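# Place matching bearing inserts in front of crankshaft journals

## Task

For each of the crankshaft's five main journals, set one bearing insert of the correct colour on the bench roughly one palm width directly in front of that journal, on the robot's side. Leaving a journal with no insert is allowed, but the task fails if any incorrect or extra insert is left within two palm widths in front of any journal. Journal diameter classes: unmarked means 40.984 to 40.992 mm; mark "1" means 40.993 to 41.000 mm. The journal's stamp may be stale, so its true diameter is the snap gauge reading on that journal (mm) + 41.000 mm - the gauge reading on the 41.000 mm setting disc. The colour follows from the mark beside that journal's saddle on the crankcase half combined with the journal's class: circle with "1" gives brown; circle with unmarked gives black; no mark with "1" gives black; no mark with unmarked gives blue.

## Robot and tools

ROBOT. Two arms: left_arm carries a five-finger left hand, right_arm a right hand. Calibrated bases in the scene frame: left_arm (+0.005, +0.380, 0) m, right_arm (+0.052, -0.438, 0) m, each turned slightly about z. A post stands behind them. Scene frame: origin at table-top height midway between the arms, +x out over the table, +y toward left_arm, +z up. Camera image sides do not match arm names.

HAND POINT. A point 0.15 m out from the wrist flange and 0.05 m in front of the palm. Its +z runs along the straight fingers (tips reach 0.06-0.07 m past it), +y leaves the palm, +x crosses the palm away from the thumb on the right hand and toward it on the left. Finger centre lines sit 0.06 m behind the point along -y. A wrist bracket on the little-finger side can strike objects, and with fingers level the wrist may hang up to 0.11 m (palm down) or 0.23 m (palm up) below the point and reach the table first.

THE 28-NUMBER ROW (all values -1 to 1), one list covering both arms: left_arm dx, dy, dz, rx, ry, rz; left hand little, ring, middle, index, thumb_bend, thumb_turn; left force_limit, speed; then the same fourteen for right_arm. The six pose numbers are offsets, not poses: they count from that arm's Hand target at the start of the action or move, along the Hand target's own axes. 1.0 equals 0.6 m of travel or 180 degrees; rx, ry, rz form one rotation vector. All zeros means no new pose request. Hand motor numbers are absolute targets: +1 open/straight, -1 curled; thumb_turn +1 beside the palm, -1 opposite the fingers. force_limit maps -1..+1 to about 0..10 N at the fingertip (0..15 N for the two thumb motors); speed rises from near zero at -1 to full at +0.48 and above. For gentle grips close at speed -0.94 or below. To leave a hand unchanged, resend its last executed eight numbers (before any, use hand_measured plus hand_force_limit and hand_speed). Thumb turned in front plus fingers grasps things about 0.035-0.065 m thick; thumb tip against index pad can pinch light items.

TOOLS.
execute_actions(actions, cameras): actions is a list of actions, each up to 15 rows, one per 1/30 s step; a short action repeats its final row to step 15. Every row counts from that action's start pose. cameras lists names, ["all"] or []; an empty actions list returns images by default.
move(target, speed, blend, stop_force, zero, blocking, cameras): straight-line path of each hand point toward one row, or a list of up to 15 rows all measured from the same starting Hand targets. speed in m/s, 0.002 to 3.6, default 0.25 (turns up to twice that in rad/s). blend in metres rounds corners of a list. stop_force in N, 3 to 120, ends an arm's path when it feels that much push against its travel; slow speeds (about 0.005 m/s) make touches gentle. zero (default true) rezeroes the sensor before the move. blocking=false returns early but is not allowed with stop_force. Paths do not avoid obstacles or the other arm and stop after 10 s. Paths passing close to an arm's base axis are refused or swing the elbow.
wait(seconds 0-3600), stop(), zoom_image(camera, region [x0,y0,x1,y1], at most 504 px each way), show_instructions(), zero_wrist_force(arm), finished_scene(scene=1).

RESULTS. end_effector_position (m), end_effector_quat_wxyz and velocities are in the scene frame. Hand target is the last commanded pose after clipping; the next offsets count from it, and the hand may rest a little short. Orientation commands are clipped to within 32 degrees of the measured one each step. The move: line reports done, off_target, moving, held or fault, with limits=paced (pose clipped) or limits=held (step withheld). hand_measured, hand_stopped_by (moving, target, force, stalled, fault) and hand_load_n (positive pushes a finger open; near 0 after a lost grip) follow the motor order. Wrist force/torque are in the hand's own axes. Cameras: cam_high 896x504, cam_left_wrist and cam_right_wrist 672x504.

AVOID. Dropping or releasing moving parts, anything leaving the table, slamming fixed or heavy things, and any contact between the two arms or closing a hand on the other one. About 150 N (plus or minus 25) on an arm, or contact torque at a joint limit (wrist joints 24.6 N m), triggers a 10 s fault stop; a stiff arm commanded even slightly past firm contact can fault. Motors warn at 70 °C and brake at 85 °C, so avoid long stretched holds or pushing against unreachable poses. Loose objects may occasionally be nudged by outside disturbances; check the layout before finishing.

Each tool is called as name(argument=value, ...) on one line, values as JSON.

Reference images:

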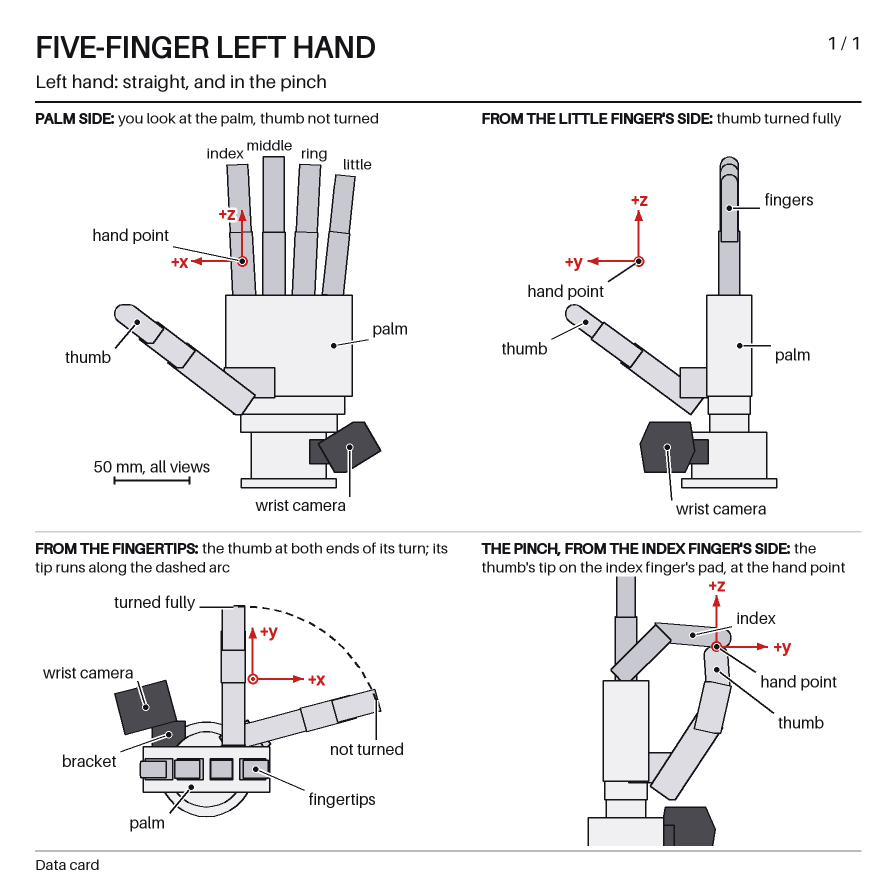

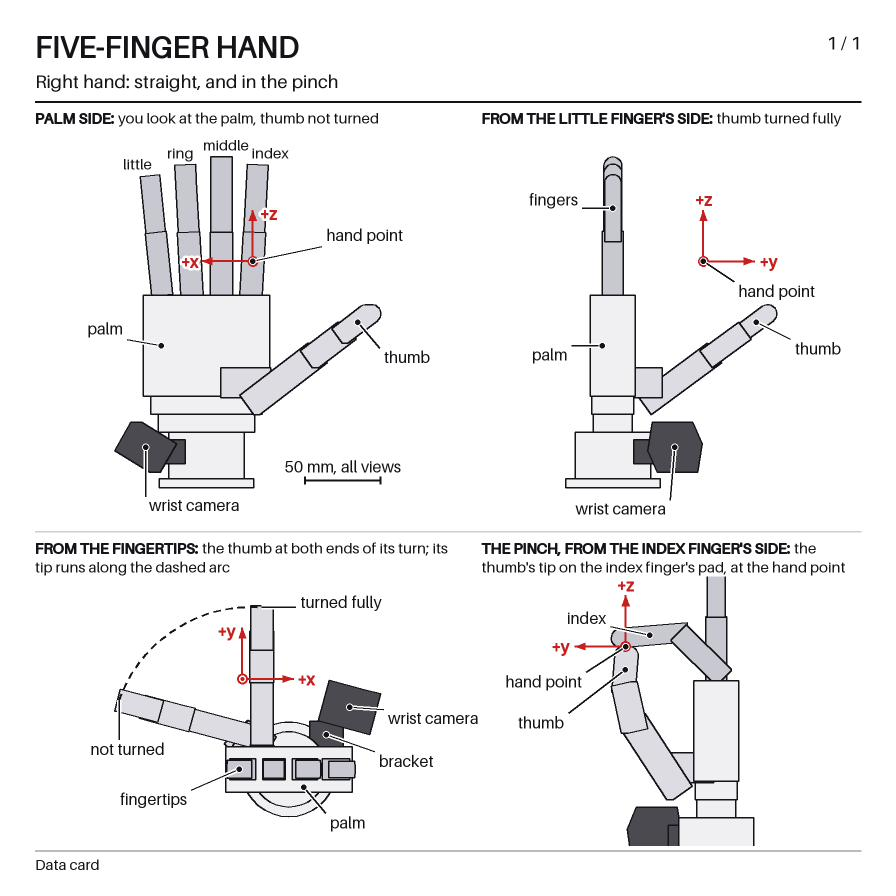

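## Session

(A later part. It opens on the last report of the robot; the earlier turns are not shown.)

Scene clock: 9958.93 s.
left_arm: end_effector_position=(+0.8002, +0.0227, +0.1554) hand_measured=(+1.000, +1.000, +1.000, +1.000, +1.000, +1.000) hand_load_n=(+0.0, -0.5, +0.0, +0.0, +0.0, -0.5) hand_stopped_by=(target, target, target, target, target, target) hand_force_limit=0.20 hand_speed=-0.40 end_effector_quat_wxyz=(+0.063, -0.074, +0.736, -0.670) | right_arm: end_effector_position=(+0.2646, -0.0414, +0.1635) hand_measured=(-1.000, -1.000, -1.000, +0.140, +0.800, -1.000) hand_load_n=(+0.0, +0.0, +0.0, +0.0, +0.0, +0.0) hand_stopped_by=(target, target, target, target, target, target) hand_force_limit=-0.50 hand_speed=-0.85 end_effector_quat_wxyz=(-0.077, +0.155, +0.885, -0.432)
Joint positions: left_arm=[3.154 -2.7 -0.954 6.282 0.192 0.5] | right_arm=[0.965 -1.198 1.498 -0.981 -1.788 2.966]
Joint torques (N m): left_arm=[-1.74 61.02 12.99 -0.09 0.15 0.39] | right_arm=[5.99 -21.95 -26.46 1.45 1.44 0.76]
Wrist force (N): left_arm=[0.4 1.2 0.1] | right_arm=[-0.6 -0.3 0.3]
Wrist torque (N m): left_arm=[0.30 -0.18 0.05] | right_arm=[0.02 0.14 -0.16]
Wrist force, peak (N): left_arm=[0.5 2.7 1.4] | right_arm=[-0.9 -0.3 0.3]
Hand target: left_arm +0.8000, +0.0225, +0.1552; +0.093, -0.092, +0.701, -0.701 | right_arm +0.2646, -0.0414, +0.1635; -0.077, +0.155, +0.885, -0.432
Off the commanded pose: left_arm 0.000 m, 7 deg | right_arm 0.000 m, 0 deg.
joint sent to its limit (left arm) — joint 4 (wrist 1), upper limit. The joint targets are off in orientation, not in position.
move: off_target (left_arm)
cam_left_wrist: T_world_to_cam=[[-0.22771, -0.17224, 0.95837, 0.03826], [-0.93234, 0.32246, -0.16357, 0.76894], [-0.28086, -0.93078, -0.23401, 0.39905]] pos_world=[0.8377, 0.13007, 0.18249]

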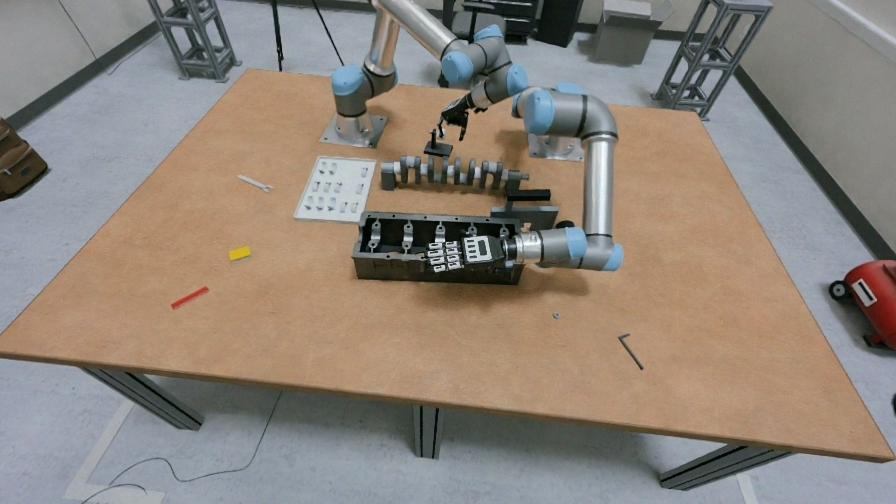

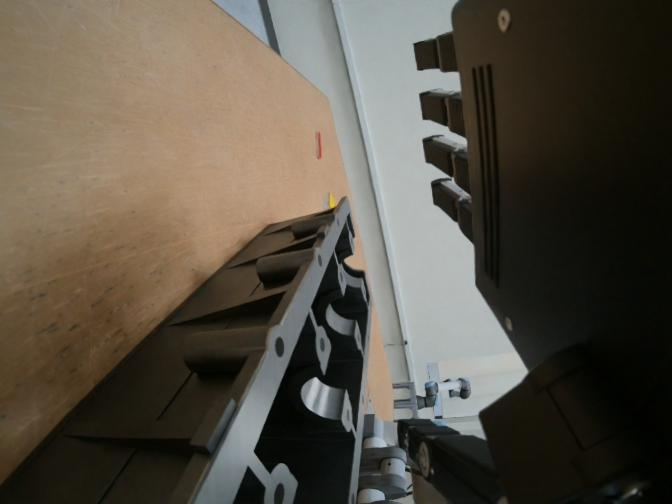

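move(target=[[-0.0335,-0.2117,-0.1248,0,0,0,1,1,1,1,1,1,0.2,-0.4, 0,0,0,0,0,0,-1,-1,-1,0.14,0.8,-1,-0.5,-0.85],[0.0177,-0.4417,-0.4491,0,0,-0.5,1,1,1,1,1,1,0.2,-0.4, 0,0,0,0,0,0,-1,-1,-1,0.14,0.8,-1,-0.5,-0.85],[-0.0106,-0.4917,-0.6832,0.6087,0,-0.7934,1,1,1,1,1,1,0.2,-0.4, 0,0,0,0,0,0,-1,-1,-1,0.14,0.8,-1,-0.5,-0.85],[0.3573,-0.4417,-0.9199,-0.3417,0.4455,0.4455,1,1,1,1,1,1,0.2,-0.4, 0,0,0,0,0,0,-1,-1,-1,0.14,0.8,-1,-0.5,-0.85]], speed=0.4, blend=[0.03,0.03,0.03,0])

move(target=[0.2,0,0.0333,0,0,0,1,1,1,1,1,1,0.2,-0.4, 0,0,0,0,0,0,-1,-1,-1,0.14,0.8,-1,-0.5,-0.85], speed=0.3, cameras=["cam_high"])

Scene clock: 10007.50 s.
left_arm: end_effector_position=(+0.4500, +0.5002, +0.4199) hand_measured=(+1.000, +1.000, +1.000, +1.000, +1.000, +1.000) hand_load_n=(+0.0, +0.0, +0.0, +0.0, +0.0, +0.0) hand_stopped_by=(target, target, target, target, target, target) hand_force_limit=0.20 hand_speed=-0.40 end_effector_quat_wxyz=(+0.001, +0.707, +0.707, +0.001) end_effector_velocity=(-0.001, -0.001, +0.000) end_effector_angular_velocity=(+0.000, +0.005, -0.002) | right_arm: end_effector_position=(+0.2646, -0.0414, +0.1635) hand_measured=(-1.000, -1.000, -1.000, +0.140, +0.800, -1.000) hand_load_n=(+0.0, +0.0, +0.0, -0.5, +0.0, +0.0) hand_stopped_by=(target, target, target, target, target, target) hand_force_limit=-0.50 hand_speed=-0.85 end_effector_quat_wxyz=(-0.077, +0.155, +0.885, -0.432)
Joint positions: left_arm=[3.701 -1.783 -1.121 1.334 -1.57 0.574] | right_arm=[0.965 -1.198 1.498 -0.981 -1.788 2.966]
Joint velocities: left_arm=[-0.001 0.001 0 -0.005 -0.003 0.001] | right_arm=[within noise]
Joint torques (N m): left_arm=[1.24 22.43 14.42 -5.19 -1.06 1.31] | right_arm=[5.83 -21.33 -25.1 1.48 1.42 0.59]
Wrist force (N): left_arm=[0.7 -1.6 1.8] | right_arm=[-0.7 -0.4 0.3]
Wrist torque (N m): left_arm=[-0.35 -0.11 0.17] | right_arm=[0.01 0.16 -0.17]
Wrist force, peak (N): left_arm=[0.6 -4.2 1.8] | right_arm=[-1.0 -0.1 0.3]
Hand target: left_arm +0.4499, +0.5002, +0.4199; +0.000, +0.707, +0.707, +0.000 | right_arm +0.2646, -0.0414, +0.1635; -0.077, +0.155, +0.885, -0.432
Off the commanded pose: left_arm 0.000 m, 0 deg | right_arm 0.000 m, 0 deg.
move: done

Scene clock: 10008.40 s.
left_arm: end_effector_position=(+0.4499, +0.6201, +0.4000) hand_measured=(+1.000, +1.000, +1.000, +1.000, +1.000, +1.000) hand_load_n=(+0.0, +0.0, +0.0, +0.0, +0.0, +0.0) hand_stopped_by=(target, target, target, target, target, target) hand_force_limit=0.20 hand_speed=-0.40 end_effector_quat_wxyz=(+0.000, +0.707, +0.707, +0.000) end_effector_velocity=(+0.000, +0.001, +0.000) end_effector_angular_velocity=(+0.000, +0.000, -0.002) | right_arm: end_effector_position=(+0.2646, -0.0414, +0.1635) hand_measured=(-1.000, -1.000, -1.000, +0.140, +0.800, -1.000) hand_load_n=(+0.0, +0.0, +0.0, +0.0, +0.0, +0.0) hand_stopped_by=(target, target, target, target, target, target) hand_force_limit=-0.50 hand_speed=-0.85 end_effector_quat_wxyz=(-0.077, +0.155, +0.885, -0.432)
Joint positions: left_arm=[3.936 -1.89 -1.036 1.355 -1.57 0.809] | right_arm=[0.965 -1.198 1.498 -0.981 -1.788 2.966]
Joint velocities: left_arm=[0.003 -0.001 0.001 0 0 0.005] | right_arm=[within noise]
Joint torques (N m): left_arm=[5.29 21.92 22.93 -1.84 0.61 1.48] | right_arm=[5.88 -21.92 -26.01 1.39 1.39 0.58]
Wrist force (N): left_arm=[0.7 -1.6 2.3] | right_arm=[-0.7 -0.1 0.1]
Wrist torque (N m): left_arm=[-0.38 -0.10 0.18] | right_arm=[0.06 0.18 -0.17]
Wrist force, peak (N): left_arm=[2.9 -1.6 2.5] | right_arm=[-0.8 -0.4 0.2]
Hand target: left_arm +0.4499, +0.6202, +0.3999; +0.000, +0.707, +0.707, +0.000 | right_arm +0.2646, -0.0414, +0.1635; -0.077, +0.155, +0.885, -0.432
Off the commanded pose: left_arm 0.000 m, 0 deg | right_arm 0.000 m, 0 deg.
move: done

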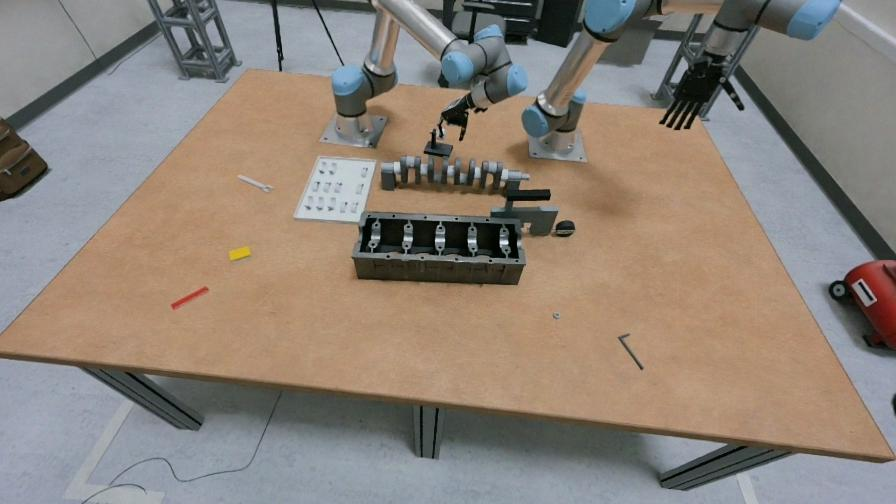

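move(target=[[0,0,0,0,0,0,1,1,1,1,1,1,0.2,-0.4, -0.3237,-0.3982,0.4552,0,0.3476,0.2717,-1,-1,-1,0.14,0.8,-1,-0.5,-0.85],[0,0,0,0,0,0,1,1,1,1,1,1,0.2,-0.4, -0.3237,-0.2885,0.5408,0,0.3476,0.2717,-1,-1,-1,0.14,0.8,-1,-0.5,-0.85]], speed=[0.3,0.15], blend=[0.02,0], cameras=["cam_right_wrist"])

zoom_image(camera="cam_right_wrist", region=[340, 130, 600, 390])

Scene clock: 10031.43 s.
left_arm: end_effector_position=(+0.4499, +0.6202, +0.3999) hand_measured=(+1.000, +1.000, +1.000, +1.000, +1.000, +1.000) hand_load_n=(+0.0, +0.0, +0.0, +0.0, +0.0, +0.0) hand_stopped_by=(target, target, target, target, target, target) hand_force_limit=0.20 hand_speed=-0.40 end_effector_quat_wxyz=(+0.000, +0.707, +0.707, +0.000) | right_arm: end_effector_position=(+0.3237, -0.4482, +0.1005) hand_measured=(-1.000, -1.000, -1.000, +0.140, +0.800, -1.000) hand_load_n=(+0.0, +0.0, +0.0, +0.0, +0.0, +0.0) hand_stopped_by=(target, target, target, target, target, target) hand_force_limit=-0.50 hand_speed=-0.85 end_effector_quat_wxyz=(-0.334, +0.685, +0.581, -0.285)
Joint positions: left_arm=[3.936 -1.89 -1.035 1.355 -1.57 0.809] | right_arm=[-0.303 -1.524 2.08 -1.224 -1.698 3.044]
Joint torques (N m): left_arm=[5.32 22.65 23.87 0.37 -1.31 2.08] | right_arm=[-6.68 -23.34 -11.99 -1.61 -1.89 -0.14]
Wrist force (N): left_arm=[0.4 -1.5 2.1] | right_arm=[-0.5 -0.2 0.2]
Wrist torque (N m): left_arm=[-0.35 -0.05 0.11] | right_arm=[0.01 0.12 -0.07]
Wrist force, peak (N): left_arm=[0.7 -1.4 2.4] | right_arm=[-2.2 -0.8 -0.8]
Hand target: left_arm +0.4499, +0.6202, +0.3999; +0.000, +0.707, +0.707, +0.000 | right_arm +0.3237, -0.4482, +0.1005; -0.334, +0.685, +0.581, -0.285
Off the commanded pose: left_arm 0.000 m, 0 deg | right_arm 0.000 m, 0 deg.
move: done
cam_right_wrist: T_world_to_cam=[[0.61933, 0.15561, -0.76956, -0.05078], [0.37245, -0.92109, 0.1135, -0.53879], [-0.69117, -0.35691, -0.62841, 0.24122]] pos_world=[0.39884, -0.40227, 0.17366]

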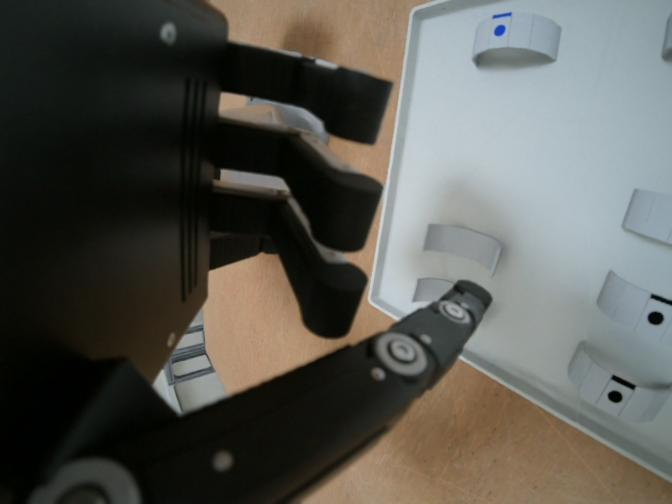

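Scaled by 1.938 from the camera's image (finer frame: 960x720).

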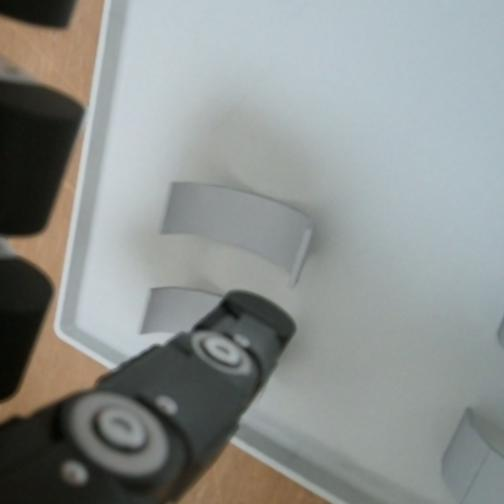

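move(target=[[0,0,0,0,0,0,1,1,1,1,1,1,0.2,-0.4, 0.0018,0.0722,0.057,0,0,0,-1,-1,-1,0.14,0.8,-1,-0.5,-0.85],[0,0,0,0,0,0,1,1,1,1,1,1,0.2,-0.4, 0.0018,0.0922,0.073,0,0,0,-1,-1,-1,0.14,0.8,-1,-0.5,-0.85]], speed=[0.08,0.03], blend=[0.005,0], stop_force=5)

move(target=[0,0,0,0,0,0,1,1,1,1,1,1,0.2,-0.4, 0,-0.0067,0.0085,0,0,0,-1,-1,-1,0.14,0.8,-1,-0.5,-0.85], speed=0.02, cameras=["cam_right_wrist"])

move(target=[0,0,0,0,0,0,1,1,1,1,1,1,0.2,-0.4, 0,0,0,0,0,0,-1,-1,-1,-0.3,0.8,-1,-0.5,-0.85], cameras=["cam_right_wrist"])

Scene clock: 10053.23 s.
left_arm: end_effector_position=(+0.4499, +0.6202, +0.3999) hand_measured=(+1.000, +1.000, +1.000, +1.000, +1.000, +1.000) hand_load_n=(+0.0, +0.0, +0.0, +0.0, +0.0, +0.0) hand_stopped_by=(target, target, target, target, target, target) hand_force_limit=0.20 hand_speed=-0.40 end_effector_quat_wxyz=(+0.000, +0.707, +0.707, +0.000) | right_arm: end_effector_position=(+0.3232, -0.4472, +0.0299) hand_measured=(-1.000, -1.000, -1.000, +0.140, +0.800, -1.000) hand_load_n=(+0.0, +0.0, +0.5, +0.0, +0.0, +0.0) hand_stopped_by=(target, target, target, target, target, target) hand_force_limit=-0.50 hand_speed=-0.85 end_effector_quat_wxyz=(-0.334, +0.685, +0.581, -0.285)
Joint positions: left_arm=[3.936 -1.89 -1.035 1.355 -1.57 0.809] | right_arm=[-0.301 -1.405 2.172 -1.435 -1.696 3.045]
Joint torques (N m): left_arm=[5.13 22.25 26.13 0.33 -0.92 1.91] | right_arm=[-7.18 -35.34 -20.97 -0.21 -1.62 -1.1]
Wrist force (N): left_arm=[0.2 -1.5 2.1] | right_arm=[-0.8 -0.2 0.2]
Wrist torque (N m): left_arm=[-0.36 -0.02 0.10] | right_arm=[-0.02 0.15 -0.18]
Wrist force, peak (N): left_arm=[0.7 -1.6 2.4] | right_arm=[-0.5 -0.9 -0.1]
Hand target: left_arm +0.4499, +0.6202, +0.3999; +0.000, +0.707, +0.707, +0.000 | right_arm +0.3232, -0.4472, +0.0299; -0.334, +0.685, +0.581, -0.285
Off the commanded pose: left_arm 0.000 m, 0 deg | right_arm 0.000 m, 0 deg.
move: done

Scene clock: 10053.80 s.
left_arm: end_effector_position=(+0.4499, +0.6202, +0.3999) hand_measured=(+1.000, +1.000, +1.000, +1.000, +1.000, +1.000) hand_load_n=(+0.0, +0.0, +0.0, +0.0, +0.0, +0.0) hand_stopped_by=(target, target, target, target, target, target) hand_force_limit=0.20 hand_speed=-0.40 end_effector_quat_wxyz=(+0.000, +0.707, +0.707, +0.000) | right_arm: end_effector_position=(+0.3168, -0.4462, +0.0300) hand_measured=(-1.000, -1.000, -1.000, +0.140, +0.800, -1.000) hand_load_n=(+0.0, +0.0, +0.0, +0.0, +0.0, +0.0) hand_stopped_by=(target, target, target, target, target, target) hand_force_limit=-0.50 hand_speed=-0.85 end_effector_quat_wxyz=(-0.334, +0.685, +0.581, -0.285) end_effector_velocity=(+0.002, -0.001, +0.000) end_effector_angular_velocity=(-0.001, -0.003, +0.000)
Joint positions: left_arm=[3.936 -1.89 -1.035 1.355 -1.57 0.809] | right_arm=[-0.304 -1.419 2.19 -1.439 -1.698 3.044]
Joint velocities: left_arm=[within noise] | right_arm=[0 0.002 -0.005 0 0 0]
Joint torques (N m): left_arm=[5.46 21.78 24.24 0.26 -0.78 1.7] | right_arm=[-0.47 -8.27 -19.91 -0.45 -1.18 -0.7]
Wrist force (N): left_arm=[0.7 -1.3 2.2] | right_arm=[-0.6 -0.2 0.1]
Wrist torque (N m): left_arm=[-0.33 -0.09 0.12] | right_arm=[-0.02 0.13 -0.04]
Wrist force, peak (N): left_arm=[0.7 -1.3 2.3] | right_arm=[-0.7 -0.3 0.4]
Hand target: left_arm +0.4499, +0.6202, +0.3999; +0.000, +0.707, +0.707, +0.000 | right_arm +0.3168, -0.4461, +0.0299; -0.334, +0.685, +0.581, -0.285
Off the commanded pose: left_arm 0.000 m, 0 deg | right_arm 0.000 m, 0 deg.
move: done
cam_right_wrist: T_world_to_cam=[[0.61959, 0.1555, -0.76937, -0.10125], [0.37242, -0.92107, 0.11376, -0.52629], [-0.69095, -0.35701, -0.6286, 0.19279]] pos_world=[0.39194, -0.40017, 0.10316]

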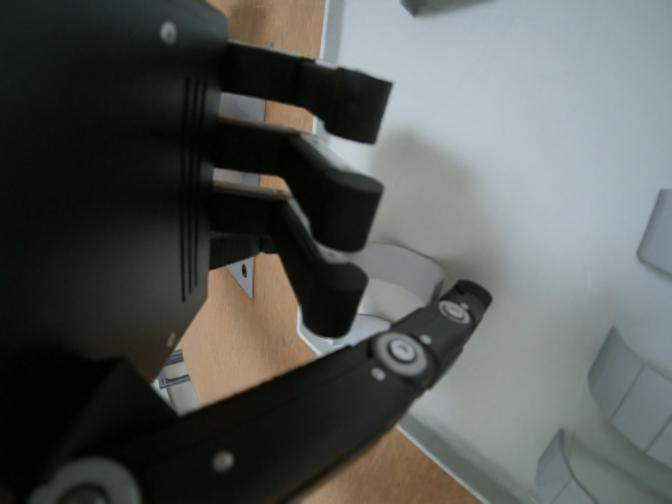

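Scene clock: 10054.63 s.
left_arm: end_effector_position=(+0.4499, +0.6202, +0.3999) hand_measured=(+1.000, +1.000, +1.000, +1.000, +1.000, +1.000) hand_load_n=(+0.0, +0.0, +0.0, +0.0, +0.0, +0.0) hand_stopped_by=(target, target, target, target, target, target) hand_force_limit=0.20 hand_speed=-0.40 end_effector_quat_wxyz=(+0.000, +0.707, +0.707, +0.000) | right_arm: end_effector_position=(+0.3168, -0.4461, +0.0299) hand_measured=(-1.000, -1.000, -1.000, -0.094, +0.800, -1.000) hand_load_n=(+0.0, +0.0, +0.0, +2.5, +2.0, +0.0) hand_stopped_by=(target, target, target, force, target, target) hand_force_limit=-0.50 hand_speed=-0.85 end_effector_quat_wxyz=(-0.334, +0.685, +0.581, -0.285)
Joint positions: left_arm=[3.936 -1.89 -1.035 1.355 -1.57 0.809] | right_arm=[-0.304 -1.419 2.19 -1.438 -1.698 3.044]
Joint torques (N m): left_arm=[6.2 21.76 24.7 0.02 -0.82 1.72] | right_arm=[6.73 -7.97 -20.95 1.17 1.66 0.91]
Wrist force (N): left_arm=[0.6 -1.4 2.0] | right_arm=[-0.5 0.0 0.3]
Wrist torque (N m): left_arm=[-0.34 -0.08 0.12] | right_arm=[0.00 0.11 -0.04]
Wrist force, peak (N): left_arm=[0.8 -1.6 2.3] | right_arm=[-0.6 -0.4 0.4]
Hand target: left_arm +0.4499, +0.6202, +0.3999; +0.000, +0.707, +0.707, +0.000 | right_arm +0.3168, -0.4461, +0.0299; -0.334, +0.685, +0.581, -0.285
Off the commanded pose: left_arm 0.000 m, 0 deg | right_arm 0.000 m, 0 deg.
move: done
cam_right_wrist: T_world_to_cam=[[0.61933, 0.15561, -0.76956, -0.10115], [0.37245, -0.92109, 0.1135, -0.52632], [-0.69117, -0.35691, -0.62841, 0.19296]] pos_world=[0.39204, -0.40017, 0.10316]

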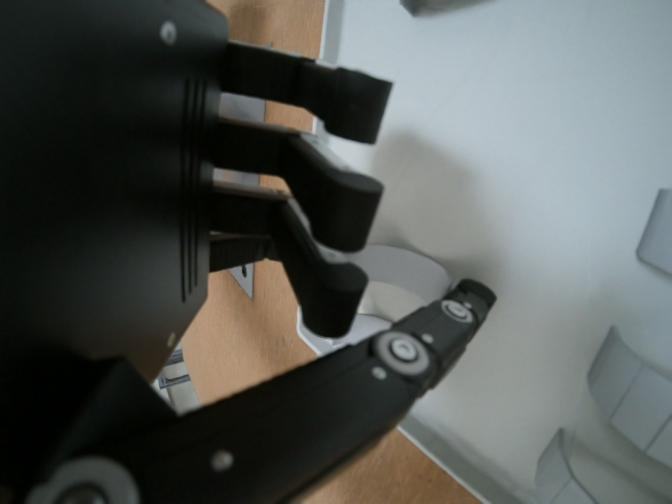

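move(target=[0,0,0,0,0,0,1,1,1,1,1,1,0.2,-0.4, 0,0,0,0,0,0,-1,-1,-1,-0.35,0.8,-1,-0.2,-0.9])

move(target=[[0,0,0,0,0,0,1,1,1,1,1,1,0.2,-0.4, 0,-0.0263,-0.0205,0,0,0,-1,-1,-1,-0.35,0.8,-1,-0.2,-0.9],[0,0,0,0,0,0,1,1,1,1,1,1,0.2,-0.4, 0,-0.2889,-0.2259,0,0,0,-1,-1,-1,-0.35,0.8,-1,-0.2,-0.9],[0,0,0,0,0,0,1,1,1,1,1,1,0.2,-0.4, 0.5773,-0.3033,-0.83,-0.6593,0.0082,-0.0624,-1,-1,-1,-0.35,0.8,-1,-0.2,-0.9]], speed=[0.04,0.15,0.25], blend=[0.01,0.02,0], cameras=["cam_high"])

zoom_image(camera="cam_high", region=[350, 70, 450, 170])

Scene clock: 10066.90 s.
left_arm: end_effector_position=(+0.4499, +0.6202, +0.3999) hand_measured=(+1.000, +1.000, +1.000, +1.000, +1.000, +1.000) hand_load_n=(+0.0, +0.0, +0.0, +0.0, +0.0, +0.0) hand_stopped_by=(target, target, target, target, target, target) hand_force_limit=0.20 hand_speed=-0.40 end_effector_quat_wxyz=(+0.000, +0.707, +0.707, +0.000) | right_arm: end_effector_position=(+0.3168, -0.4461, +0.0299) hand_measured=(-1.000, -1.000, -1.000, -0.112, +0.800, -1.000) hand_load_n=(+0.0, +0.0, +0.0, +4.0, +3.5, +0.0) hand_stopped_by=(target, target, target, force, target, target) hand_force_limit=-0.20 hand_speed=-0.90 end_effector_quat_wxyz=(-0.334, +0.685, +0.581, -0.285)
Joint positions: left_arm=[3.936 -1.89 -1.035 1.355 -1.57 0.809] | right_arm=[-0.304 -1.419 2.19 -1.438 -1.698 3.044]
Joint torques (N m): left_arm=[6.36 21.58 23.92 -0.05 -0.54 1.68] | right_arm=[7.12 -7.62 -21.08 1.25 1.76 0.94]
Wrist force (N): left_arm=[0.4 -1.3 2.0] | right_arm=[-0.6 -0.3 0.4]
Wrist torque (N m): left_arm=[-0.31 -0.06 0.11] | right_arm=[-0.05 0.12 -0.05]
Wrist force, peak (N): left_arm=[0.6 -1.7 2.2] | right_arm=[-0.8 -0.2 0.4]
Hand target: left_arm +0.4499, +0.6202, +0.3999; +0.000, +0.707, +0.707, +0.000 | right_arm +0.3168, -0.4461, +0.0299; -0.334, +0.685, +0.581, -0.285
Off the commanded pose: left_arm 0.000 m, 0 deg | right_arm 0.000 m, 0 deg.
move: done

Scene clock: 10073.37 s.
left_arm: end_effector_position=(+0.4499, +0.6202, +0.3999) hand_measured=(+1.000, +1.000, +1.000, +1.000, +1.000, +1.000) hand_load_n=(+0.0, +0.0, +0.0, +0.0, +0.0, +0.0) hand_stopped_by=(target, target, target, target, target, target) hand_force_limit=0.20 hand_speed=-0.40 end_effector_quat_wxyz=(+0.000, +0.707, +0.707, +0.000) | right_arm: end_effector_position=(+0.6505, -0.1492, +0.4789) hand_measured=(-1.000, -1.000, -1.000, -0.112, +0.800, -1.000) hand_load_n=(+0.0, +0.0, +0.0, +4.0, +3.0, +0.0) hand_stopped_by=(target, target, target, force, target, target) hand_force_limit=-0.20 hand_speed=-0.90 end_effector_quat_wxyz=(+0.390, +0.589, +0.591, +0.390)
Joint positions: left_arm=[3.936 -1.89 -1.035 1.355 -1.57 0.809] | right_arm=[0.479 -1.46 1.86 -3.098 -1.99 3.332]
Joint torques (N m): left_arm=[4.7 22.13 24.76 0.05 -0.57 1.67] | right_arm=[-6 -14.81 -23.92 -3.57 0.08 -0.99]
Wrist force (N): left_arm=[0.8 -1.4 2.1] | right_arm=[-1.9 -1.4 0.5]
Wrist torque (N m): left_arm=[-0.32 -0.11 0.12] | right_arm=[-0.16 0.30 -0.17]
Wrist force, peak (N): left_arm=[0.7 -1.8 2.2] | right_arm=[-2.1 -1.7 0.8]
Hand target: left_arm +0.4499, +0.6202, +0.3999; +0.000, +0.707, +0.707, +0.000 | right_arm +0.6506, -0.1492, +0.4789; +0.390, +0.589, +0.591, +0.389
Off the commanded pose: left_arm 0.000 m, 0 deg | right_arm 0.000 m, 0 deg.
move: done

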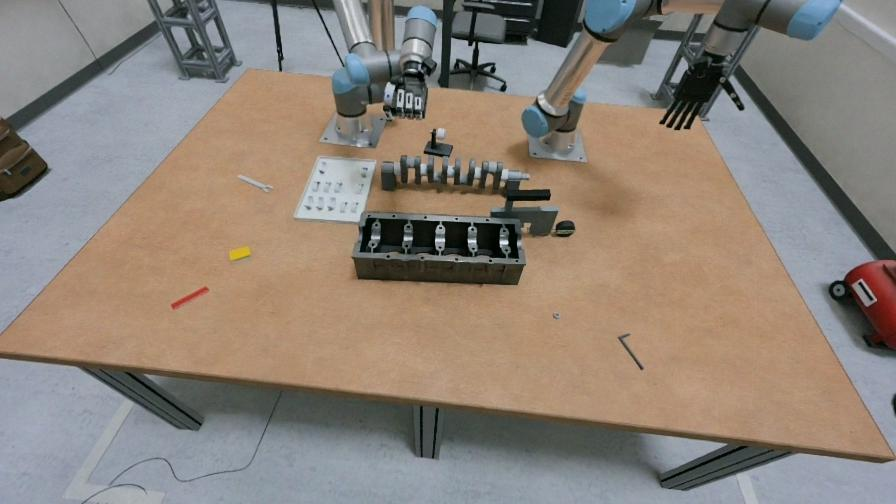

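Scaled by 5.040 from the camera's image (finer frame: 1280x720).

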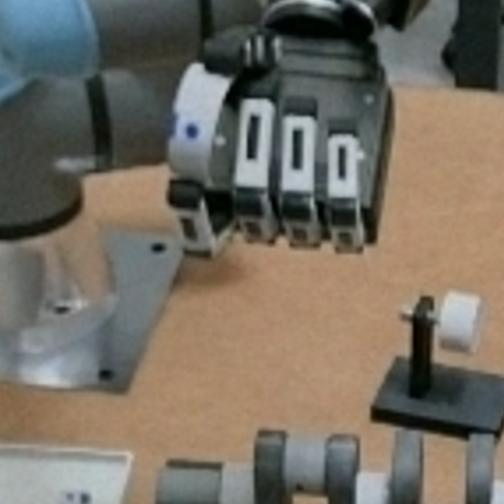

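move(target=[[0,0,0,0,0,0,1,1,1,1,1,1,0.2,-0.4, 0.1667,-0.3297,-0.2222,0.5645,0.0599,-0.4549,-1,-1,-1,-0.35,0.8,-1,-0.2,-0.9],[0,0,0,0,0,0,1,1,1,1,1,1,0.2,-0.4, 0.3208,-0.7448,-0.3947,0.5645,0.0599,-0.4549,-1,-1,-1,-0.35,0.8,-1,-0.2,-0.9]], speed=[0.25,0.25], blend=[0.03,0], cameras=["cam_high","cam_right_wrist"])

zoom_image(camera="cam_right_wrist", region=[400, 300, 672, 504])

Scene clock: 10100.80 s.
left_arm: end_effector_position=(+0.4499, +0.6202, +0.3999) hand_measured=(+1.000, +1.000, +1.000, +1.000, +1.000, +1.000) hand_load_n=(+0.0, +0.0, +0.0, +0.0, +0.0, +0.0) hand_stopped_by=(target, target, target, target, target, target) hand_force_limit=0.20 hand_speed=-0.40 end_effector_quat_wxyz=(+0.000, +0.707, +0.707, +0.000) | right_arm: end_effector_position=(+0.2571, +0.0423, +0.1607) hand_measured=(-1.000, -1.000, -1.000, -0.112, +0.800, -1.000) hand_load_n=(+0.0, +0.0, +0.0, +4.0, +3.5, +0.0) hand_stopped_by=(target, target, target, force, target, target) hand_force_limit=-0.20 hand_speed=-0.90 end_effector_quat_wxyz=(-0.077, +0.155, +0.885, -0.433)
Joint positions: left_arm=[3.936 -1.89 -1.035 1.355 -1.57 0.809] | right_arm=[1.048 -1.015 1.229 -0.884 -1.724 3.019]
Joint torques (N m): left_arm=[6.81 22.66 23.89 -0.47 -0.08 1.58] | right_arm=[6.1 -53.63 -14.82 -1.08 0.25 0.57]
Wrist force (N): left_arm=[0.4 -1.3 2.2] | right_arm=[-0.6 -0.1 0.5]
Wrist torque (N m): left_arm=[-0.33 -0.04 0.10] | right_arm=[0.00 0.14 -0.06]
Wrist force, peak (N): left_arm=[0.8 -1.7 2.5] | right_arm=[-2.2 -1.4 0.5]
Hand target: left_arm +0.4499, +0.6202, +0.3999; +0.000, +0.707, +0.707, +0.000 | right_arm +0.2570, +0.0423, +0.1607; -0.077, +0.155, +0.885, -0.433
Off the commanded pose: left_arm 0.000 m, 0 deg | right_arm 0.000 m, 0 deg.
move: done
cam_right_wrist: T_world_to_cam=[[-0.04271, 0.63745, -0.7693, 0.11025], [0.9742, 0.19735, 0.10944, -0.27044], [0.22159, -0.74479, -0.62944, 0.19008]] pos_world=[0.22605, 0.12467, 0.23406]

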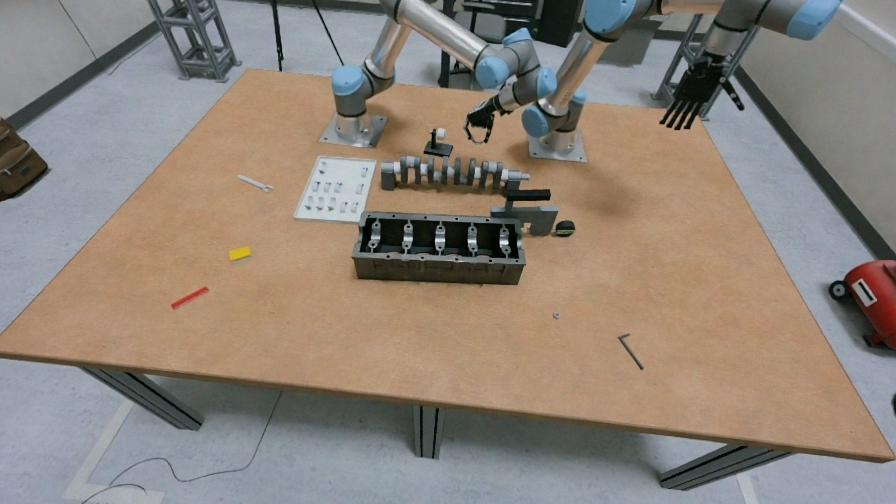

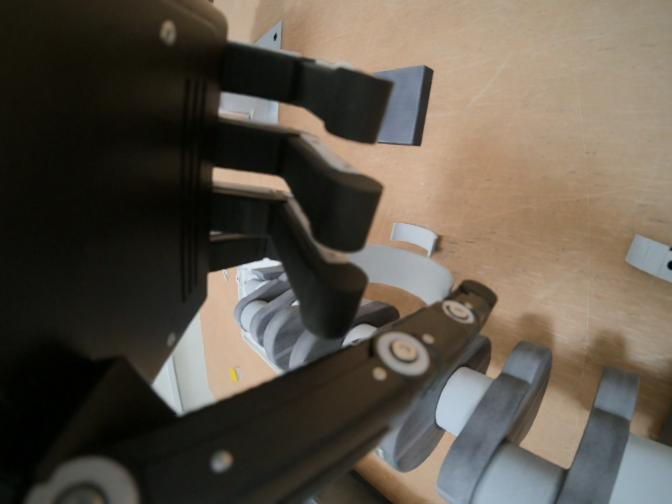

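Scaled by 1.853 from the camera's image (finer frame: 960x720).

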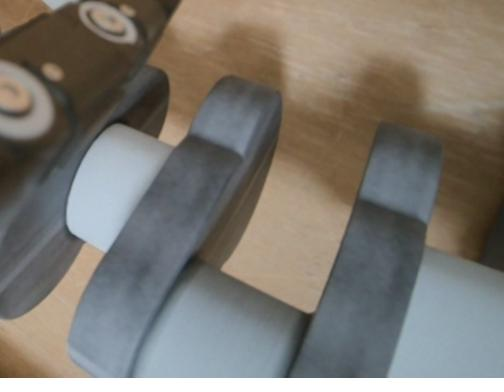

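move(target=[[0,0,0,0,0,0,1,1,1,1,1,1,0.2,-0.4, 0.0005,0.1627,0.1271,0,0,0,-1,-1,-1,-0.35,0.8,-1,-0.2,-0.9],[0,0,0,0,0,0,1,1,1,1,1,1,0.2,-0.4, 0.0005,0.1766,0.138,0,0,0,-1,-1,-1,-0.35,0.8,-1,-0.2,-0.9]], speed=[0.12, 0.006], stop_force=2.5, cameras=["cam_right_wrist"])

stop_force must be a number from 3 to 120 (N); nothing of the call was run

move(target=[[0,0,0,0,0,0,1,1,1,1,1,1,0.2,-0.4, 0.0005,0.1627,0.1271,0,0,0,-1,-1,-1,-0.35,0.8,-1,-0.2,-0.9],[0,0,0,0,0,0,1,1,1,1,1,1,0.2,-0.4, 0.0005,0.1766,0.138,0,0,0,-1,-1,-1,-0.35,0.8,-1,-0.2,-0.9]], speed=[0.12, 0.006], stop_force=3, cameras=["cam_right_wrist"])

Scene clock: 10132.80 s.
left_arm: end_effector_position=(+0.4499, +0.6202, +0.3999) hand_measured=(+1.000, +1.000, +1.000, +1.000, +1.000, +1.000) hand_load_n=(+0.0, +0.0, +0.0, +0.0, +0.0, +0.0) hand_stopped_by=(target, target, target, target, target, target) hand_force_limit=0.20 hand_speed=-0.40 end_effector_quat_wxyz=(+0.000, +0.707, +0.707, +0.000) | right_arm: end_effector_position=(+0.2563, +0.0421, +0.0262) hand_measured=(-1.000, -1.000, -1.000, -0.112, +0.800, -1.000) hand_load_n=(+0.0, +0.0, +0.0, +3.5, +2.5, +0.0) hand_stopped_by=(target, target, target, force, target, target) hand_force_limit=-0.20 hand_speed=-0.90 end_effector_quat_wxyz=(-0.077, +0.155, +0.885, -0.433)
Joint positions: left_arm=[3.936 -1.89 -1.035 1.355 -1.57 0.809] | right_arm=[1.049 -0.9 1.406 -1.175 -1.723 3.019]
Joint torques (N m): left_arm=[4.8 22.78 23.87 -0.51 0.47 1.9] | right_arm=[7.62 -46.13 -22.46 1.05 1.87 0.4]
Wrist force (N): left_arm=[0.4 -1.5 1.9] | right_arm=[-0.3 -0.8 0.2]
Wrist torque (N m): left_arm=[-0.35 -0.04 0.12] | right_arm=[-0.05 0.11 -0.12]
Wrist force, peak (N): left_arm=[0.5 -1.7 2.3] | right_arm=[-0.3 1.0 1.1]
Hand target: left_arm +0.4499, +0.6202, +0.3999; +0.000, +0.707, +0.707, +0.000 | right_arm +0.2563, +0.0422, +0.0262; -0.077, +0.155, +0.885, -0.433
Off the commanded pose: left_arm 0.000 m, 0 deg | right_arm 0.000 m, 0 deg.
move: done
cam_right_wrist: T_world_to_cam=[[-0.04267, 0.63753, -0.76925, 0.00684], [0.97423, 0.19723, 0.10942, -0.25479], [0.22148, -0.74475, -0.62951, 0.1055]] pos_world=[0.22515, 0.12447, 0.09956]

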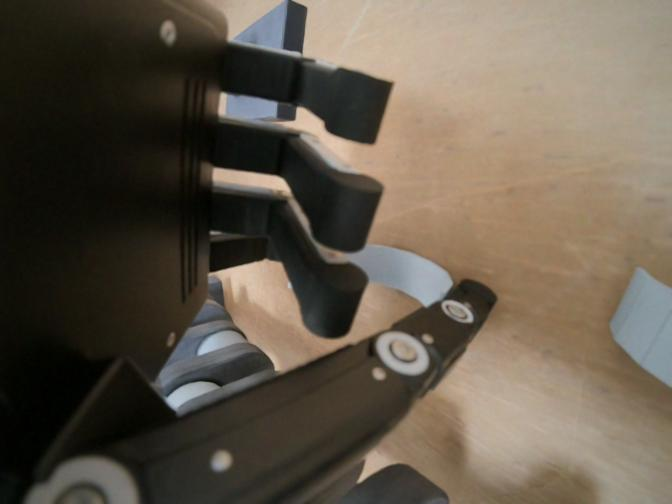

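move(target=[0,0,0,0,0,0,1,1,1,1,1,1,0.2,-0.4, 0,0,0,0,0,0,-1,-1,-1,0.08,0.8,-1,-0.5,-0.9])

move(target=[[0,0,0,0,0,0,1,1,1,1,1,1,0.2,-0.4, 0,0.0041,-0.0053,0,0,0,-1,-1,-1,0.08,0.8,-1,-0.5,-0.9],[0,0,0,0,0,0,1,1,1,1,1,1,0.2,-0.4, 0,-0.0747,-0.0669,0,0,0,-1,-1,-1,0.08,0.8,-1,-0.5,-0.9],[0,0,0,0,0,0,1,1,1,1,1,1,0.2,-0.4, 0,-0.1797,-0.149,0,0,0,-1,-1,-1,0.14,0.8,-1,-0.5,-0.85]], speed=[0.02,0.06,0.15], cameras=["cam_right_wrist","cam_high"], blend=[0,0.005,0])

Scene clock: 10147.10 s.
left_arm: end_effector_position=(+0.4499, +0.6202, +0.3999) hand_measured=(+1.000, +1.000, +1.000, +1.000, +1.000, +1.000) hand_load_n=(+0.5, +0.0, +0.0, +0.5, +0.0, -0.5) hand_stopped_by=(target, target, target, target, target, target) hand_force_limit=0.20 hand_speed=-0.40 end_effector_quat_wxyz=(+0.000, +0.707, +0.707, +0.000) | right_arm: end_effector_position=(+0.2563, +0.0422, +0.0262) hand_measured=(-1.000, -1.000, -1.000, +0.080, +0.800, -1.000) hand_load_n=(+0.0, +0.0, +0.0, +0.0, +0.0, +0.0) hand_stopped_by=(target, target, target, target, target, target) hand_force_limit=-0.50 hand_speed=-0.90 end_effector_quat_wxyz=(-0.077, +0.155, +0.885, -0.433)
Joint positions: left_arm=[3.936 -1.89 -1.035 1.355 -1.57 0.809] | right_arm=[1.049 -0.9 1.406 -1.175 -1.723 3.019]
Joint torques (N m): left_arm=[5.64 22.7 23.17 -0.89 0.39 1.54] | right_arm=[5.26 -56.93 -24.01 1.19 1.11 0.73]
Wrist force (N): left_arm=[0.4 -1.3 2.1] | right_arm=[-0.4 0.0 0.5]
Wrist torque (N m): left_arm=[-0.31 -0.05 0.11] | right_arm=[0.01 0.10 -0.11]
Wrist force, peak (N): left_arm=[0.6 -1.6 2.3] | right_arm=[-0.3 -0.8 0.2]
Hand target: left_arm +0.4499, +0.6202, +0.3999; +0.000, +0.707, +0.707, +0.000 | right_arm +0.2563, +0.0422, +0.0262; -0.077, +0.155, +0.885, -0.433
Off the commanded pose: left_arm 0.000 m, 0 deg | right_arm 0.000 m, 0 deg.
move: done

Scene clock: 10149.93 s.
left_arm: end_effector_position=(+0.4499, +0.6202, +0.3999) hand_measured=(+1.000, +1.000, +1.000, +1.000, +1.000, +1.000) hand_load_n=(+0.0, +0.0, +0.0, +0.0, -0.5, +0.0) hand_stopped_by=(target, target, target, target, target, target) hand_force_limit=0.20 hand_speed=-0.40 end_effector_quat_wxyz=(+0.000, +0.707, +0.707, +0.000) | right_arm: end_effector_position=(+0.2581, +0.0463, +0.1662) hand_measured=(-1.000, -1.000, -1.000, +0.140, +0.800, -1.000) hand_load_n=(+0.5, +0.0, +0.0, +0.0, +0.0, +0.0) hand_stopped_by=(target, target, target, target, target, target) hand_force_limit=-0.50 hand_speed=-0.85 end_effector_quat_wxyz=(-0.077, +0.155, +0.885, -0.433)
Joint positions: left_arm=[3.936 -1.89 -1.035 1.355 -1.57 0.809] | right_arm=[1.049 -1.007 1.203 -0.865 -1.722 3.02]
Joint torques (N m): left_arm=[5.4 22.48 25.62 -1.03 0.68 1.6] | right_arm=[-6.05 -29.73 -25.93 1.55 -0.56 1.02]
Wrist force (N): left_arm=[0.7 -1.5 2.0] | right_arm=[-0.5 -0.3 0.3]
Wrist torque (N m): left_arm=[-0.34 -0.10 0.13] | right_arm=[0.00 0.12 -0.18]
Wrist force, peak (N): left_arm=[0.9 -1.4 2.3] | right_arm=[-0.6 -1.5 -0.5]
Hand target: left_arm +0.4499, +0.6202, +0.3999; +0.000, +0.707, +0.707, +0.000 | right_arm +0.2581, +0.0463, +0.1662; -0.077, +0.155, +0.885, -0.433
Off the commanded pose: left_arm 0.000 m, 0 deg | right_arm 0.000 m, 0 deg.
move: done
cam_right_wrist: T_world_to_cam=[[-0.0426, 0.63759, -0.7692, 0.11197], [0.97421, 0.19727, 0.10956, -0.27281], [0.22159, -0.74469, -0.62955, 0.19624]] pos_world=[0.22705, 0.12857, 0.23956]
Images, in order (width x height): cam_high 896x504, cam_right_wrist 672x504.

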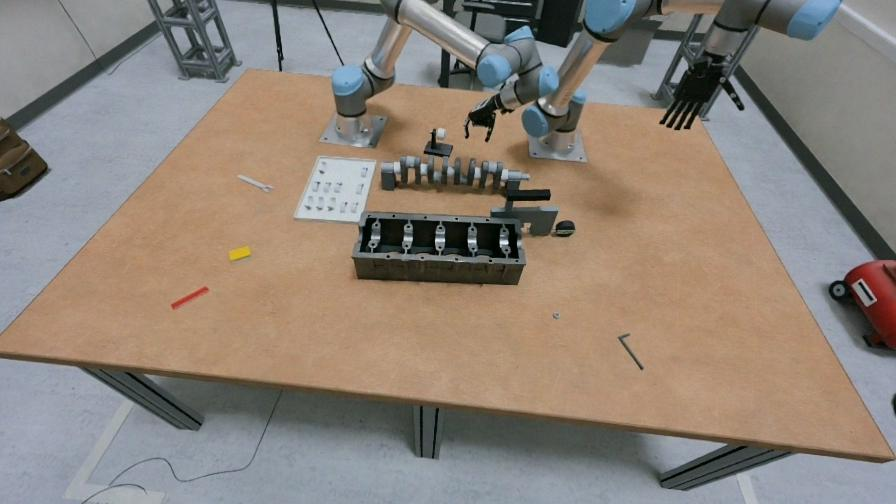

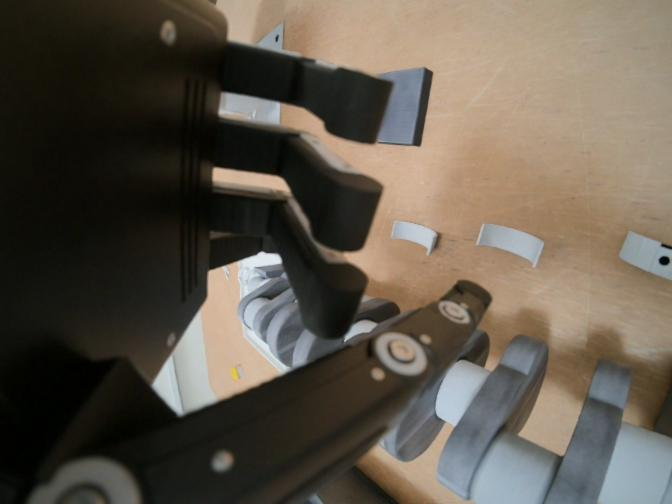

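move(target=[0,0,0,0,0,0,1,1,1,1,1,1,0.2,-0.4, -0.169,-0.0505,-0.0808,-0.251,0.1758,0.3606,-1,-1,-1,0.14,0.8,-1,-0.5,-0.85], speed=0.2, cameras=["cam_right_wrist"])

zoom_image(camera="cam_right_wrist", region=[200, 0, 520, 320])

Scene clock: 10168.43 s.
left_arm: end_effector_position=(+0.4499, +0.6202, +0.3999) hand_measured=(+1.000, +1.000, +1.000, +1.000, +1.000, +1.000) hand_load_n=(+0.0, +0.0, +0.0, +0.0, +0.0, +0.0) hand_stopped_by=(target, target, target, target, target, target) hand_force_limit=0.20 hand_speed=-0.40 end_effector_quat_wxyz=(+0.000, +0.707, +0.707, +0.000) | right_arm: end_effector_position=(+0.3603, +0.0302, +0.2197) hand_measured=(-1.000, -1.000, -1.000, +0.140, +0.800, -1.000) hand_load_n=(+0.0, +0.0, +0.0, +0.0, +0.0, +0.0) hand_stopped_by=(target, target, target, target, target, target) hand_force_limit=-0.50 hand_speed=-0.85 end_effector_quat_wxyz=(+0.000, +0.707, +0.708, -0.002)
Joint positions: left_arm=[3.936 -1.89 -1.035 1.355 -1.57 0.809] | right_arm=[0.887 -1.413 1.702 -1.856 -1.57 4.007]
Joint torques (N m): left_arm=[5.05 21.55 23.46 -1.3 1.08 1.7] | right_arm=[7.25 -15.87 -23.6 -3.24 2.11 1.13]
Wrist force (N): left_arm=[0.5 -1.6 2.1] | right_arm=[-1.3 -1.4 0.5]
Wrist torque (N m): left_arm=[-0.38 -0.06 0.12] | right_arm=[-0.20 0.28 -0.08]
Wrist force, peak (N): left_arm=[0.8 -1.6 2.3] | right_arm=[-1.4 -1.4 0.4]
Hand target: left_arm +0.4499, +0.6202, +0.3999; +0.000, +0.707, +0.707, +0.000 | right_arm +0.3603, +0.0303, +0.2196; +0.000, +0.707, +0.708, -0.002
Off the commanded pose: left_arm 0.000 m, 0 deg | right_arm 0.000 m, 0 deg.
move: done
cam_right_wrist: T_world_to_cam=[[0.96637, 0.25679, -0.01391, -0.35033], [0.232, -0.8472, 0.47795, -0.15702], [0.11095, -0.4651, -0.87828, 0.28137]] pos_world=[0.34376, 0.0878, 0.31729]

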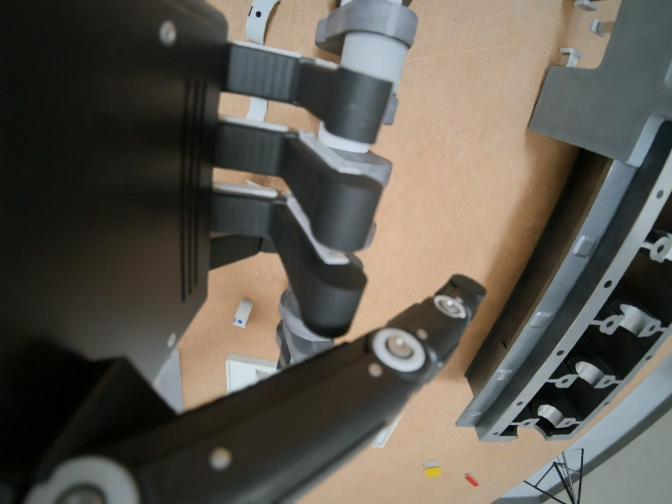

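Scaled by 1.575 from the camera's image (finer frame: 960x720).

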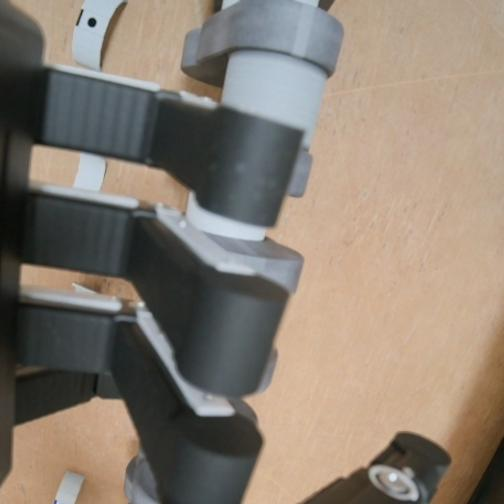

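move(target=[0,0,0,0,0,0,1,1,1,1,1,1,0.2,-0.4, -0.04,0.03,0,0,0,0,1,1,1,1,1,1,-0.5,-0.3], speed=0.1, cameras=["cam_right_wrist"])

zoom_image(camera="cam_right_wrist", region=[230, 0, 470, 240])

zoom_image(camera="cam_right_wrist", region=[230, 200, 470, 440])

Scene clock: 10178.07 s.
left_arm: end_effector_position=(+0.4499, +0.6202, +0.3999) hand_measured=(+1.000, +1.000, +1.000, +1.000, +1.000, +1.000) hand_load_n=(+0.0, +0.0, +0.0, +0.0, -0.5, +0.0) hand_stopped_by=(target, target, target, target, target, target) hand_force_limit=0.20 hand_speed=-0.40 end_effector_quat_wxyz=(+0.000, +0.707, +0.707, +0.000) | right_arm: end_effector_position=(+0.3784, +0.0063, +0.2196) hand_measured=(+1.000, +1.000, +1.000, +1.000, +1.000, +1.000) hand_load_n=(+0.0, +0.0, +0.0, +0.0, +0.0, +0.0) hand_stopped_by=(target, target, target, target, target, target) hand_force_limit=-0.50 hand_speed=-0.30 end_effector_quat_wxyz=(+0.000, +0.707, +0.708, -0.002)
Joint positions: left_arm=[3.936 -1.89 -1.035 1.355 -1.57 0.809] | right_arm=[0.832 -1.443 1.737 -1.861 -1.57 3.952]
Joint torques (N m): left_arm=[5.33 21.67 23.61 -1.37 1.3 1.51] | right_arm=[-7.14 -13.62 -19.2 -0.74 1.99 -1.25]
Wrist force (N): left_arm=[0.5 -1.5 2.1] | right_arm=[-1.5 -1.0 0.6]
Wrist torque (N m): left_arm=[-0.36 -0.06 0.12] | right_arm=[-0.18 0.30 -0.21]
Wrist force, peak (N): left_arm=[0.8 -1.6 2.2] | right_arm=[-2.1 -0.5 0.7]
Hand target: left_arm +0.4499, +0.6202, +0.3999; +0.000, +0.707, +0.707, +0.000 | right_arm +0.3783, +0.0063, +0.2196; +0.000, +0.707, +0.708, -0.002
Off the commanded pose: left_arm 0.000 m, 0 deg | right_arm 0.000 m, 0 deg.
move: done
cam_right_wrist: T_world_to_cam=[[0.96642, 0.25661, -0.0138, -0.36163], [0.2318, -0.84727, 0.47791, -0.18135], [0.11094, -0.46506, -0.8783, 0.26826]] pos_world=[0.36176, 0.0639, 0.31729]

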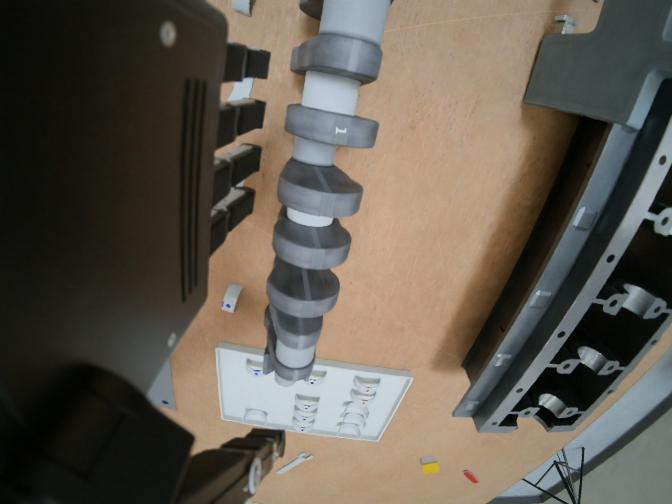

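Scaled by 2.100 from the camera's image (finer frame: 960x720).

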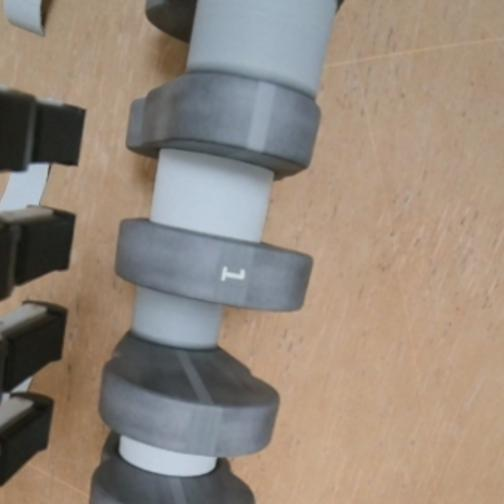

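Scaled by 2.100 from the camera's image (finer frame: 960x720).

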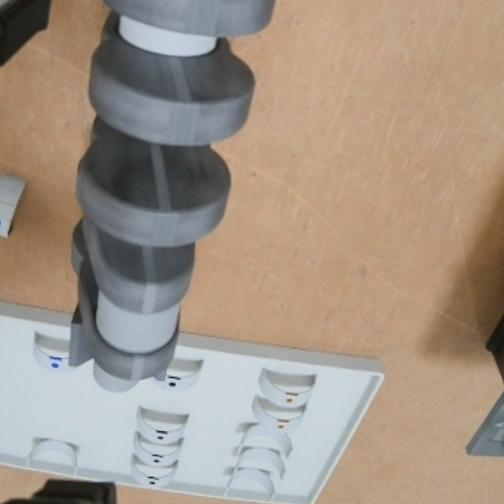

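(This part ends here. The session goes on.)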